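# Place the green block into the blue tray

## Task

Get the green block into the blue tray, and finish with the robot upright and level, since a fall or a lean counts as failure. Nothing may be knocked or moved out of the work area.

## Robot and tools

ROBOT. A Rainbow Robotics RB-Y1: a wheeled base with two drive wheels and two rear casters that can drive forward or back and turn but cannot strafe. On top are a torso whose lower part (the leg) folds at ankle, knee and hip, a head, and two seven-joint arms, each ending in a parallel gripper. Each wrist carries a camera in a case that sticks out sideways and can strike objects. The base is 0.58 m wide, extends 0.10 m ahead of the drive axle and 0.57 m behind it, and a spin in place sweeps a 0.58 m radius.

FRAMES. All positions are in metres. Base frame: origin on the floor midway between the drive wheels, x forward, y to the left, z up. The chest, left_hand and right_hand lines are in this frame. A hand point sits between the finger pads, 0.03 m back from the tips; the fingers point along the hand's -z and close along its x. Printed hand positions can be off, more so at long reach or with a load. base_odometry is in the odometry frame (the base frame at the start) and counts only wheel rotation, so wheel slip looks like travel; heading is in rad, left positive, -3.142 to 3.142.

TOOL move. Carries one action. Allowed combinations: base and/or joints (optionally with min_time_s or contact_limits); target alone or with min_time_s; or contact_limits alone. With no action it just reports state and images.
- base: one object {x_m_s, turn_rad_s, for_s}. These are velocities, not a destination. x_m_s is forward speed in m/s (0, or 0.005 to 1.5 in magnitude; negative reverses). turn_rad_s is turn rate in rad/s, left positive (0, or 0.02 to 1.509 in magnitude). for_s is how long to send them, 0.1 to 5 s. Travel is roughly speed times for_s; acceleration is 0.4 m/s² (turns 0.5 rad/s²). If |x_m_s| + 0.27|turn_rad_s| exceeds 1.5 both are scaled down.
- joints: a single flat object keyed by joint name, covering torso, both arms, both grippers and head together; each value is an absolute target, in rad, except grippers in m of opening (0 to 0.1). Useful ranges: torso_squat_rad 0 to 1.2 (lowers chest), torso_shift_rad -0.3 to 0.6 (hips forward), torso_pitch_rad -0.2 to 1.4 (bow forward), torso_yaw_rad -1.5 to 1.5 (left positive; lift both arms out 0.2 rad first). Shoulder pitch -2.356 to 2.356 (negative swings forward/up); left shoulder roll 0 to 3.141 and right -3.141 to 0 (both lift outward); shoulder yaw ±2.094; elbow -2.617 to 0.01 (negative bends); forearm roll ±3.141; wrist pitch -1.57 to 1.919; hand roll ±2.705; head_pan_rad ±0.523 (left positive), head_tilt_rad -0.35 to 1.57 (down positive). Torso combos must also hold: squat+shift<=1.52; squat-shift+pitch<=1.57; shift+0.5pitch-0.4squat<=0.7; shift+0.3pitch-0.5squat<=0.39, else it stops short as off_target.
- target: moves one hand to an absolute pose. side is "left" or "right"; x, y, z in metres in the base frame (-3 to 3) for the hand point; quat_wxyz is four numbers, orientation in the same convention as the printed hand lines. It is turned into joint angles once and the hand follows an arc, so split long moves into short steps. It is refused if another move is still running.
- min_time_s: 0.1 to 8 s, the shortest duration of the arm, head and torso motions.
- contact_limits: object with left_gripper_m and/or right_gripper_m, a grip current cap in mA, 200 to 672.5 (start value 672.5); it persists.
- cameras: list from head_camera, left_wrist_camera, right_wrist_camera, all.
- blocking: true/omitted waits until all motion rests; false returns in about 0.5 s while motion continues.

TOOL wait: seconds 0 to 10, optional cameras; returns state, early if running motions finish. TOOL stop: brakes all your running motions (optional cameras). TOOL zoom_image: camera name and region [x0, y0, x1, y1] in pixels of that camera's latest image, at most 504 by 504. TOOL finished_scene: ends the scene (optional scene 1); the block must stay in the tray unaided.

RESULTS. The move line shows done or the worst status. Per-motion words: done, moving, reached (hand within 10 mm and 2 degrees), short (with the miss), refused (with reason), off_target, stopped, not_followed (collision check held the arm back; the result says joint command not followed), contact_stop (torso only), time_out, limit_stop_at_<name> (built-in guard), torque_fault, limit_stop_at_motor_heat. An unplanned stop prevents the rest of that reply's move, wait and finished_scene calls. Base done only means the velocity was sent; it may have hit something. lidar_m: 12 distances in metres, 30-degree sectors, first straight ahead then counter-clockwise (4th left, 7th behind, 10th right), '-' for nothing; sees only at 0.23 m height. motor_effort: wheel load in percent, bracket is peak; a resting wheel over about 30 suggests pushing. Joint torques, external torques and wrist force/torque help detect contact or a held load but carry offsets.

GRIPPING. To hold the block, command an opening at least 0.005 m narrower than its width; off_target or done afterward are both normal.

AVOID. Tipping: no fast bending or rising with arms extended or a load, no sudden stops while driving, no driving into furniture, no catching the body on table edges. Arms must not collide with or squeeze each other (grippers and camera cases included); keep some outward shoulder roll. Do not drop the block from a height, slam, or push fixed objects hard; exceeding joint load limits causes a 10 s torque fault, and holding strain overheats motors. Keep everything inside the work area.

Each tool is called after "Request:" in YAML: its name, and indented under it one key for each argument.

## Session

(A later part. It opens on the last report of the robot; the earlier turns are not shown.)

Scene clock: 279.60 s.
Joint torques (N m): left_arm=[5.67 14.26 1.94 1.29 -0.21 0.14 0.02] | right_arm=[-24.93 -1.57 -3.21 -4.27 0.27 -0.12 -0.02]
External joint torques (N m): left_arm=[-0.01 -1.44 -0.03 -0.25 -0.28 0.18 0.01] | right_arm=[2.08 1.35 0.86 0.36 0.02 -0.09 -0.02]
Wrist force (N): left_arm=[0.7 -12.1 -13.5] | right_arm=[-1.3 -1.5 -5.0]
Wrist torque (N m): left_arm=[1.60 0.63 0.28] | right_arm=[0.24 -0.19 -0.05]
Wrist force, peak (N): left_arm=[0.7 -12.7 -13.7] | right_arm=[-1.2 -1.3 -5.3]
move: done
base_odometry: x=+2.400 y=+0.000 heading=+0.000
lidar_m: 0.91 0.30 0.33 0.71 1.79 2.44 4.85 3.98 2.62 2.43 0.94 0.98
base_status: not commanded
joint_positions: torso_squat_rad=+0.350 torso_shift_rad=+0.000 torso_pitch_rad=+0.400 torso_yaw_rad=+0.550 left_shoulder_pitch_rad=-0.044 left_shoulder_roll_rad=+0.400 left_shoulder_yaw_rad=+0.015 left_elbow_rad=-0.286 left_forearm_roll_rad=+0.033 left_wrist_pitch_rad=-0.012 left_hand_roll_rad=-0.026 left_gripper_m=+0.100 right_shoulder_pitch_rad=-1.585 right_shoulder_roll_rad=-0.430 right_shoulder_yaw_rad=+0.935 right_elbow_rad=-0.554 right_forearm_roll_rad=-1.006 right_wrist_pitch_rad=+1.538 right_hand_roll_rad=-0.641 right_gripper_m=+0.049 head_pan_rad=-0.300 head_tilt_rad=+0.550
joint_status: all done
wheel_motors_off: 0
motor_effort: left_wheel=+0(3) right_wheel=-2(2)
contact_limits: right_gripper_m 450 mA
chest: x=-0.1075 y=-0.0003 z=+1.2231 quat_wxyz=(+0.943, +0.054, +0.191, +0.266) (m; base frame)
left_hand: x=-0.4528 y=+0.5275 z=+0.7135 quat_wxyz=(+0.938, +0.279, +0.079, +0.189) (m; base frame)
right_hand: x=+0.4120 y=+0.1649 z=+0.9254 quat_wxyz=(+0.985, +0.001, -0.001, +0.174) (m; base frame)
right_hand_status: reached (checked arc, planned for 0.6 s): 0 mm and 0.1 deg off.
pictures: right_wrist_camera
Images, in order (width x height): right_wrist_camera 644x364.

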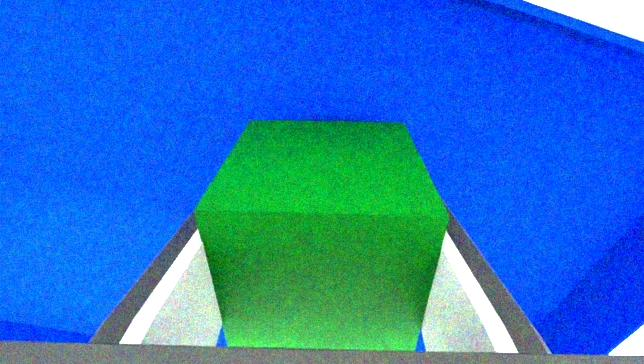

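Request:
move:
  target: {"side": "right", "x": 0.412, "y": 0.165, "z": 0.921, "quat_wxyz": [0.9847, 0, 0, 0.1741]}
  min_time_s: 0.6
  cameras: ["right_wrist_camera"]

Scene clock: 284.63 s.
Joint torques (N m): left_arm=[5.9 14.41 2.01 1.27 0.02 0.03 0.04] | right_arm=[-24.49 -1.51 -3.25 -4.36 0.3 -0.11 0.04]
External joint torques (N m): left_arm=[0.22 -1.29 0.04 -0.27 -0.05 0.07 0.03] | right_arm=[2.53 1.37 0.65 0.26 0.05 -0.08 0.04]
Wrist force (N): left_arm=[1.1 -12.0 -13.8] | right_arm=[-1.6 -1.3 -4.9]
Wrist torque (N m): left_arm=[1.59 0.71 0.29] | right_arm=[0.18 -0.23 -0.06]
Wrist force, peak (N): left_arm=[0.7 -12.8 -13.9] | right_arm=[-1.1 -1.7 -5.7]
move: done
base_odometry: x=+2.400 y=+0.000 heading=+0.000
lidar_m: 0.90 0.31 0.33 0.71 1.79 2.43 4.86 3.98 2.61 2.43 0.94 0.98
base_status: not commanded
joint_positions: torso_squat_rad=+0.350 torso_shift_rad=+0.000 torso_pitch_rad=+0.400 torso_yaw_rad=+0.550 left_shoulder_pitch_rad=-0.044 left_shoulder_roll_rad=+0.400 left_shoulder_yaw_rad=+0.015 left_elbow_rad=-0.286 left_forearm_roll_rad=+0.033 left_wrist_pitch_rad=-0.012 left_hand_roll_rad=-0.026 left_gripper_m=+0.100 right_shoulder_pitch_rad=-1.584 right_shoulder_roll_rad=-0.421 right_shoulder_yaw_rad=+0.937 right_elbow_rad=-0.532 right_forearm_roll_rad=-1.005 right_wrist_pitch_rad=+1.525 right_hand_roll_rad=-0.632 right_gripper_m=+0.049 head_pan_rad=-0.300 head_tilt_rad=+0.550
joint_status: all done
wheel_motors_off: 0
motor_effort: left_wheel=+0(3) right_wheel=-1(2)
contact_limits: right_gripper_m 450 mA
chest: x=-0.1075 y=-0.0003 z=+1.2231 quat_wxyz=(+0.943, +0.054, +0.191, +0.266) (m; base frame)
left_hand: x=-0.4528 y=+0.5275 z=+0.7135 quat_wxyz=(+0.938, +0.279, +0.079, +0.189) (m; base frame)
right_hand: x=+0.4121 y=+0.1650 z=+0.9214 quat_wxyz=(+0.985, +0.000, -0.001, +0.174) (m; base frame)
right_hand_status: reached (checked arc, planned for 0.6 s): 0 mm and 0.1 deg off.
pictures: right_wrist_camera
Images, in order (width x height): right_wrist_camera 644x364.

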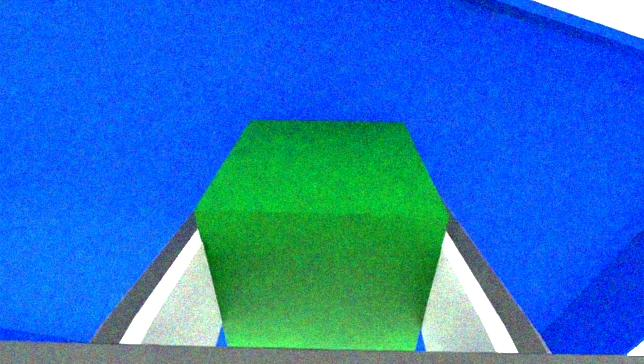

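Request:
move:
  target: {"side": "right", "x": 0.412, "y": 0.165, "z": 0.918, "quat_wxyz": [0.9847, 0, 0, 0.1741]}
  min_time_s: 0.6
  cameras: ["right_wrist_camera"]

Scene clock: 288.73 s.
Joint torques (N m): left_arm=[6.15 14.02 1.51 1.66 -0.1 0.22 0.15] | right_arm=[-23.92 -0.85 -2.61 -3.67 0.06 -0.27 0.06]
External joint torques (N m): left_arm=[0.47 -1.68 -0.45 0.11 -0.17 0.26 0.14] | right_arm=[3.1 2.01 1.18 0.94 -0.19 -0.24 0.06]
Wrist force (N): left_arm=[0.9 -12.3 -13.7] | right_arm=[-2.7 -2.9 3.4]
Wrist torque (N m): left_arm=[1.65 0.67 0.29] | right_arm=[0.33 -0.33 -0.05]
Wrist force, peak (N): left_arm=[0.9 -12.6 -13.9] | right_arm=[-1.3 -2.2 -5.3]
move: done
base_odometry: x=+2.400 y=+0.000 heading=+0.000
lidar_m: 0.90 0.31 0.32 0.70 1.79 2.43 4.86 3.98 2.62 2.44 0.93 0.99
base_status: not commanded
joint_positions: torso_squat_rad=+0.350 torso_shift_rad=+0.000 torso_pitch_rad=+0.400 torso_yaw_rad=+0.550 left_shoulder_pitch_rad=-0.044 left_shoulder_roll_rad=+0.400 left_shoulder_yaw_rad=+0.015 left_elbow_rad=-0.286 left_forearm_roll_rad=+0.033 left_wrist_pitch_rad=-0.012 left_hand_roll_rad=-0.026 left_gripper_m=+0.100 right_shoulder_pitch_rad=-1.583 right_shoulder_roll_rad=-0.414 right_shoulder_yaw_rad=+0.937 right_elbow_rad=-0.515 right_forearm_roll_rad=-1.004 right_wrist_pitch_rad=+1.515 right_hand_roll_rad=-0.624 right_gripper_m=+0.049 head_pan_rad=-0.300 head_tilt_rad=+0.550
joint_status: all done
wheel_motors_off: 0
motor_effort: left_wheel=+0(3) right_wheel=-2(2)
contact_limits: right_gripper_m 450 mA
chest: x=-0.1075 y=-0.0003 z=+1.2231 quat_wxyz=(+0.943, +0.054, +0.191, +0.266) (m; base frame)
left_hand: x=-0.4528 y=+0.5275 z=+0.7135 quat_wxyz=(+0.938, +0.279, +0.079, +0.189) (m; base frame)
right_hand: x=+0.4122 y=+0.1651 z=+0.9185 quat_wxyz=(+0.985, +0.000, -0.001, +0.174) (m; base frame)
right_hand_status: reached (checked arc, planned for 0.6 s): 1 mm and 0.1 deg off.
pictures: right_wrist_camera
Images, in order (width x height): right_wrist_camera 644x364.

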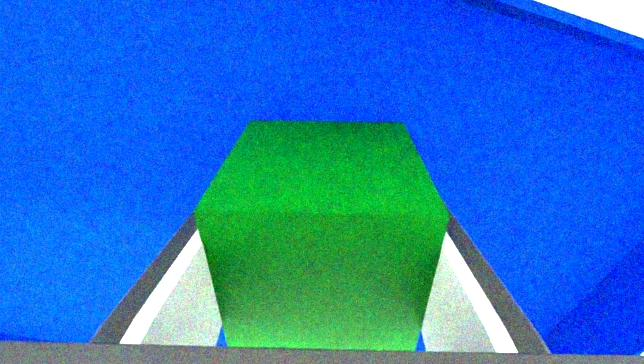

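Request:
move:
  joints: {"right_gripper_m": 0.085}
  cameras: ["right_wrist_camera"]

Request:
move:
  target: {"side": "right", "x": 0.412, "y": 0.165, "z": 0.965, "quat_wxyz": [0.9847, 0, 0, 0.1741]}
  min_time_s: 1.5
  cameras: ["right_wrist_camera"]

Request:
move:
  target: {"side": "right", "x": 0.39, "y": 0.15, "z": 1.08, "quat_wxyz": [0.9847, 0, 0, 0.1741]}
  min_time_s: 1.5
  cameras: ["head_camera", "right_wrist_camera"]

Scene clock: 295.20 s.
Joint torques (N m): left_arm=[6.03 14.3 1.98 1.63 -0.12 0.04 0.07] | right_arm=[-24.64 -1.5 -2.98 -4.36 0.14 -0.16 0]
External joint torques (N m): left_arm=[0.34 -1.41 0.01 0.09 -0.19 0.07 0.07] | right_arm=[2.38 1.36 0.8 0.26 -0.11 -0.13 0]
Wrist force (N): left_arm=[1.1 -11.9 -13.7] | right_arm=[-1.2 -1.4 -4.1]
Wrist torque (N m): left_arm=[1.58 0.71 0.29] | right_arm=[0.24 -0.17 -0.07]
Wrist force, peak (N): left_arm=[1.1 -12.5 -14.1] | right_arm=[-2.0 -3.4 3.2]
move: done
base_odometry: x=+2.400 y=+0.000 heading=+0.000
lidar_m: 0.91 0.31 0.32 0.72 1.78 2.43 4.86 3.98 2.63 2.43 0.93 0.98
base_status: not commanded
joint_positions: torso_squat_rad=+0.350 torso_shift_rad=+0.000 torso_pitch_rad=+0.400 torso_yaw_rad=+0.550 left_shoulder_pitch_rad=-0.044 left_shoulder_roll_rad=+0.400 left_shoulder_yaw_rad=+0.015 left_elbow_rad=-0.286 left_forearm_roll_rad=+0.033 left_wrist_pitch_rad=-0.012 left_hand_roll_rad=-0.026 left_gripper_m=+0.100 right_shoulder_pitch_rad=-1.583 right_shoulder_roll_rad=-0.414 right_shoulder_yaw_rad=+0.937 right_elbow_rad=-0.514 right_forearm_roll_rad=-1.004 right_wrist_pitch_rad=+1.515 right_hand_roll_rad=-0.624 right_gripper_m=+0.085 head_pan_rad=-0.300 head_tilt_rad=+0.550
joint_status: all done
wheel_motors_off: 0
motor_effort: left_wheel=-1(4) right_wheel=-2(2)
contact_limits: right_gripper_m 450 mA
chest: x=-0.1075 y=-0.0003 z=+1.2231 quat_wxyz=(+0.943, +0.054, +0.191, +0.266) (m; base frame)
left_hand: x=-0.4528 y=+0.5275 z=+0.7135 quat_wxyz=(+0.938, +0.279, +0.079, +0.189) (m; base frame)
right_hand: x=+0.4121 y=+0.1651 z=+0.9184 quat_wxyz=(+0.985, +0.000, -0.001, +0.174) (m; base frame)
pictures: right_wrist_camera
Images, in order (width x height): right_wrist_camera 644x364.

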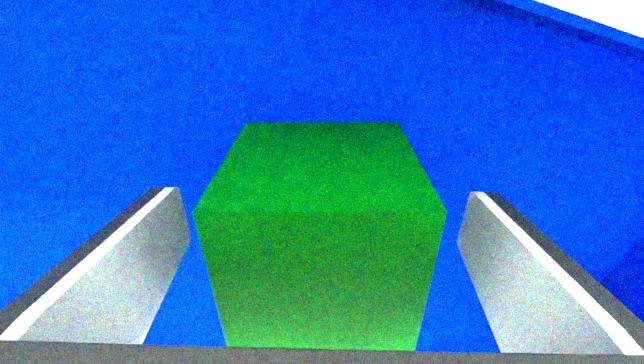

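Scene clock: 297.03 s.
Joint torques (N m): left_arm=[6.13 14.35 1.66 1.6 -0.06 0.13 0.02] | right_arm=[-27.58 -3.69 -6.47 -5.98 -0.1 0.18 -0.36]
External joint torques (N m): left_arm=[0.44 -1.36 -0.3 0.05 -0.13 0.16 0.01] | right_arm=[-0.4 -0.59 -1.75 -1.35 -0.34 0.19 -0.36]
Wrist force (N): left_arm=[1.1 -12.1 -13.6] | right_arm=[-1.1 -1.1 -4.1]
Wrist torque (N m): left_arm=[1.61 0.68 0.29] | right_arm=[0.19 -0.16 0.07]
Wrist force, peak (N): left_arm=[1.0 -12.5 -13.9] | right_arm=[-1.5 -1.8 -4.5]
move: done
base_odometry: x=+2.400 y=+0.000 heading=+0.000
lidar_m: 0.90 0.31 0.33 0.72 1.78 2.44 4.86 3.98 2.62 2.43 0.94 0.99
base_status: not commanded
joint_positions: torso_squat_rad=+0.350 torso_shift_rad=+0.000 torso_pitch_rad=+0.400 torso_yaw_rad=+0.550 left_shoulder_pitch_rad=-0.044 left_shoulder_roll_rad=+0.400 left_shoulder_yaw_rad=+0.015 left_elbow_rad=-0.286 left_forearm_roll_rad=+0.033 left_wrist_pitch_rad=-0.012 left_hand_roll_rad=-0.026 left_gripper_m=+0.100 right_shoulder_pitch_rad=-1.631 right_shoulder_roll_rad=-0.470 right_shoulder_yaw_rad=+0.920 right_elbow_rad=-0.643 right_forearm_roll_rad=-1.026 right_wrist_pitch_rad=+1.641 right_hand_roll_rad=-0.680 right_gripper_m=+0.085 head_pan_rad=-0.300 head_tilt_rad=+0.550
joint_status: all done
wheel_motors_off: 0
motor_effort: left_wheel=-2(4) right_wheel=-1(2)
contact_limits: right_gripper_m 450 mA
chest: x=-0.1075 y=-0.0003 z=+1.2231 quat_wxyz=(+0.943, +0.054, +0.191, +0.266) (m; base frame)
left_hand: x=-0.4528 y=+0.5275 z=+0.7135 quat_wxyz=(+0.938, +0.279, +0.079, +0.189) (m; base frame)
right_hand: x=+0.4120 y=+0.1648 z=+0.9648 quat_wxyz=(+0.985, -0.002, +0.002, +0.174) (m; base frame)
right_hand_status: reached (checked arc, planned for 1.5 s): 0 mm and 0.3 deg off.
pictures: right_wrist_camera
Images, in order (width x height): right_wrist_camera 644x364.

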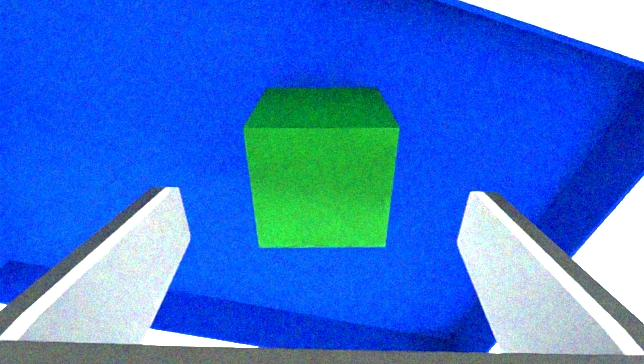

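Scene clock: 298.87 s.
Joint torques (N m): left_arm=[6.02 14.39 1.93 1.59 -0.07 0.09 0.04] | right_arm=[-26.09 -3.6 -8.81 -4.76 0.06 0.07 -0.23]
External joint torques (N m): left_arm=[0.34 -1.32 -0.04 0.05 -0.14 0.12 0.03] | right_arm=[0.24 -0.25 -1.88 -1.08 -0.17 0.08 -0.23]
Wrist force (N): left_arm=[0.9 -12.4 -13.6] | right_arm=[-0.6 -1.4 -4.0]
Wrist torque (N m): left_arm=[1.64 0.66 0.28] | right_arm=[0.23 -0.11 0.04]
Wrist force, peak (N): left_arm=[0.6 -12.8 -13.8] | right_arm=[-0.1 -2.4 -5.0]
move: done
base_odometry: x=+2.400 y=+0.000 heading=+0.000
lidar_m: 0.90 0.31 0.33 0.71 1.79 2.43 4.86 3.97 2.62 2.43 0.94 0.98
base_status: not commanded
joint_positions: torso_squat_rad=+0.350 torso_shift_rad=+0.000 torso_pitch_rad=+0.400 torso_yaw_rad=+0.550 left_shoulder_pitch_rad=-0.044 left_shoulder_roll_rad=+0.400 left_shoulder_yaw_rad=+0.015 left_elbow_rad=-0.286 left_forearm_roll_rad=+0.033 left_wrist_pitch_rad=-0.012 left_hand_roll_rad=-0.026 left_gripper_m=+0.100 right_shoulder_pitch_rad=-1.755 right_shoulder_roll_rad=-0.623 right_shoulder_yaw_rad=+0.902 right_elbow_rad=-0.990 right_forearm_roll_rad=-1.177 right_wrist_pitch_rad=+1.917 right_hand_roll_rad=-0.878 right_gripper_m=+0.085 head_pan_rad=-0.300 head_tilt_rad=+0.550
joint_status: all done
wheel_motors_off: 0
motor_effort: left_wheel=+0(5) right_wheel=-1(2)
contact_limits: right_gripper_m 450 mA
chest: x=-0.1075 y=-0.0003 z=+1.2231 quat_wxyz=(+0.943, +0.054, +0.191, +0.266) (m; base frame)
left_hand: x=-0.4528 y=+0.5275 z=+0.7135 quat_wxyz=(+0.938, +0.279, +0.079, +0.189) (m; base frame)
right_hand: x=+0.3900 y=+0.1500 z=+1.0799 quat_wxyz=(+0.985, +0.000, +0.000, +0.174) (m; base frame)
right_hand_status: reached (checked arc, planned for 1.5 s): 0 mm and 0.1 deg off.
pictures: head_camera, right_wrist_camera
Images, in order (width x height): head_camera 896x504, right_wrist_camera 644x364.

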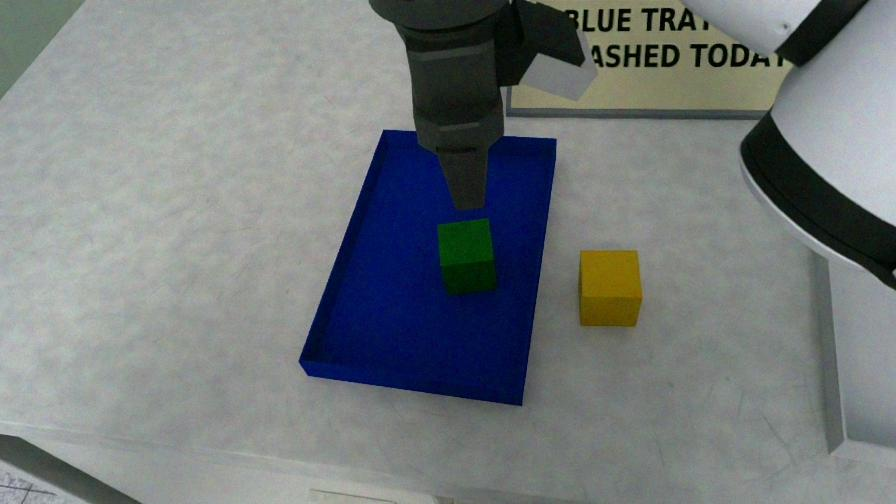

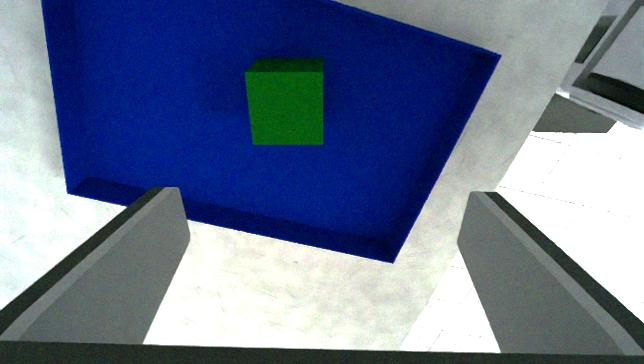

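Request:
finished_scene:

The scene is finished: the task was done.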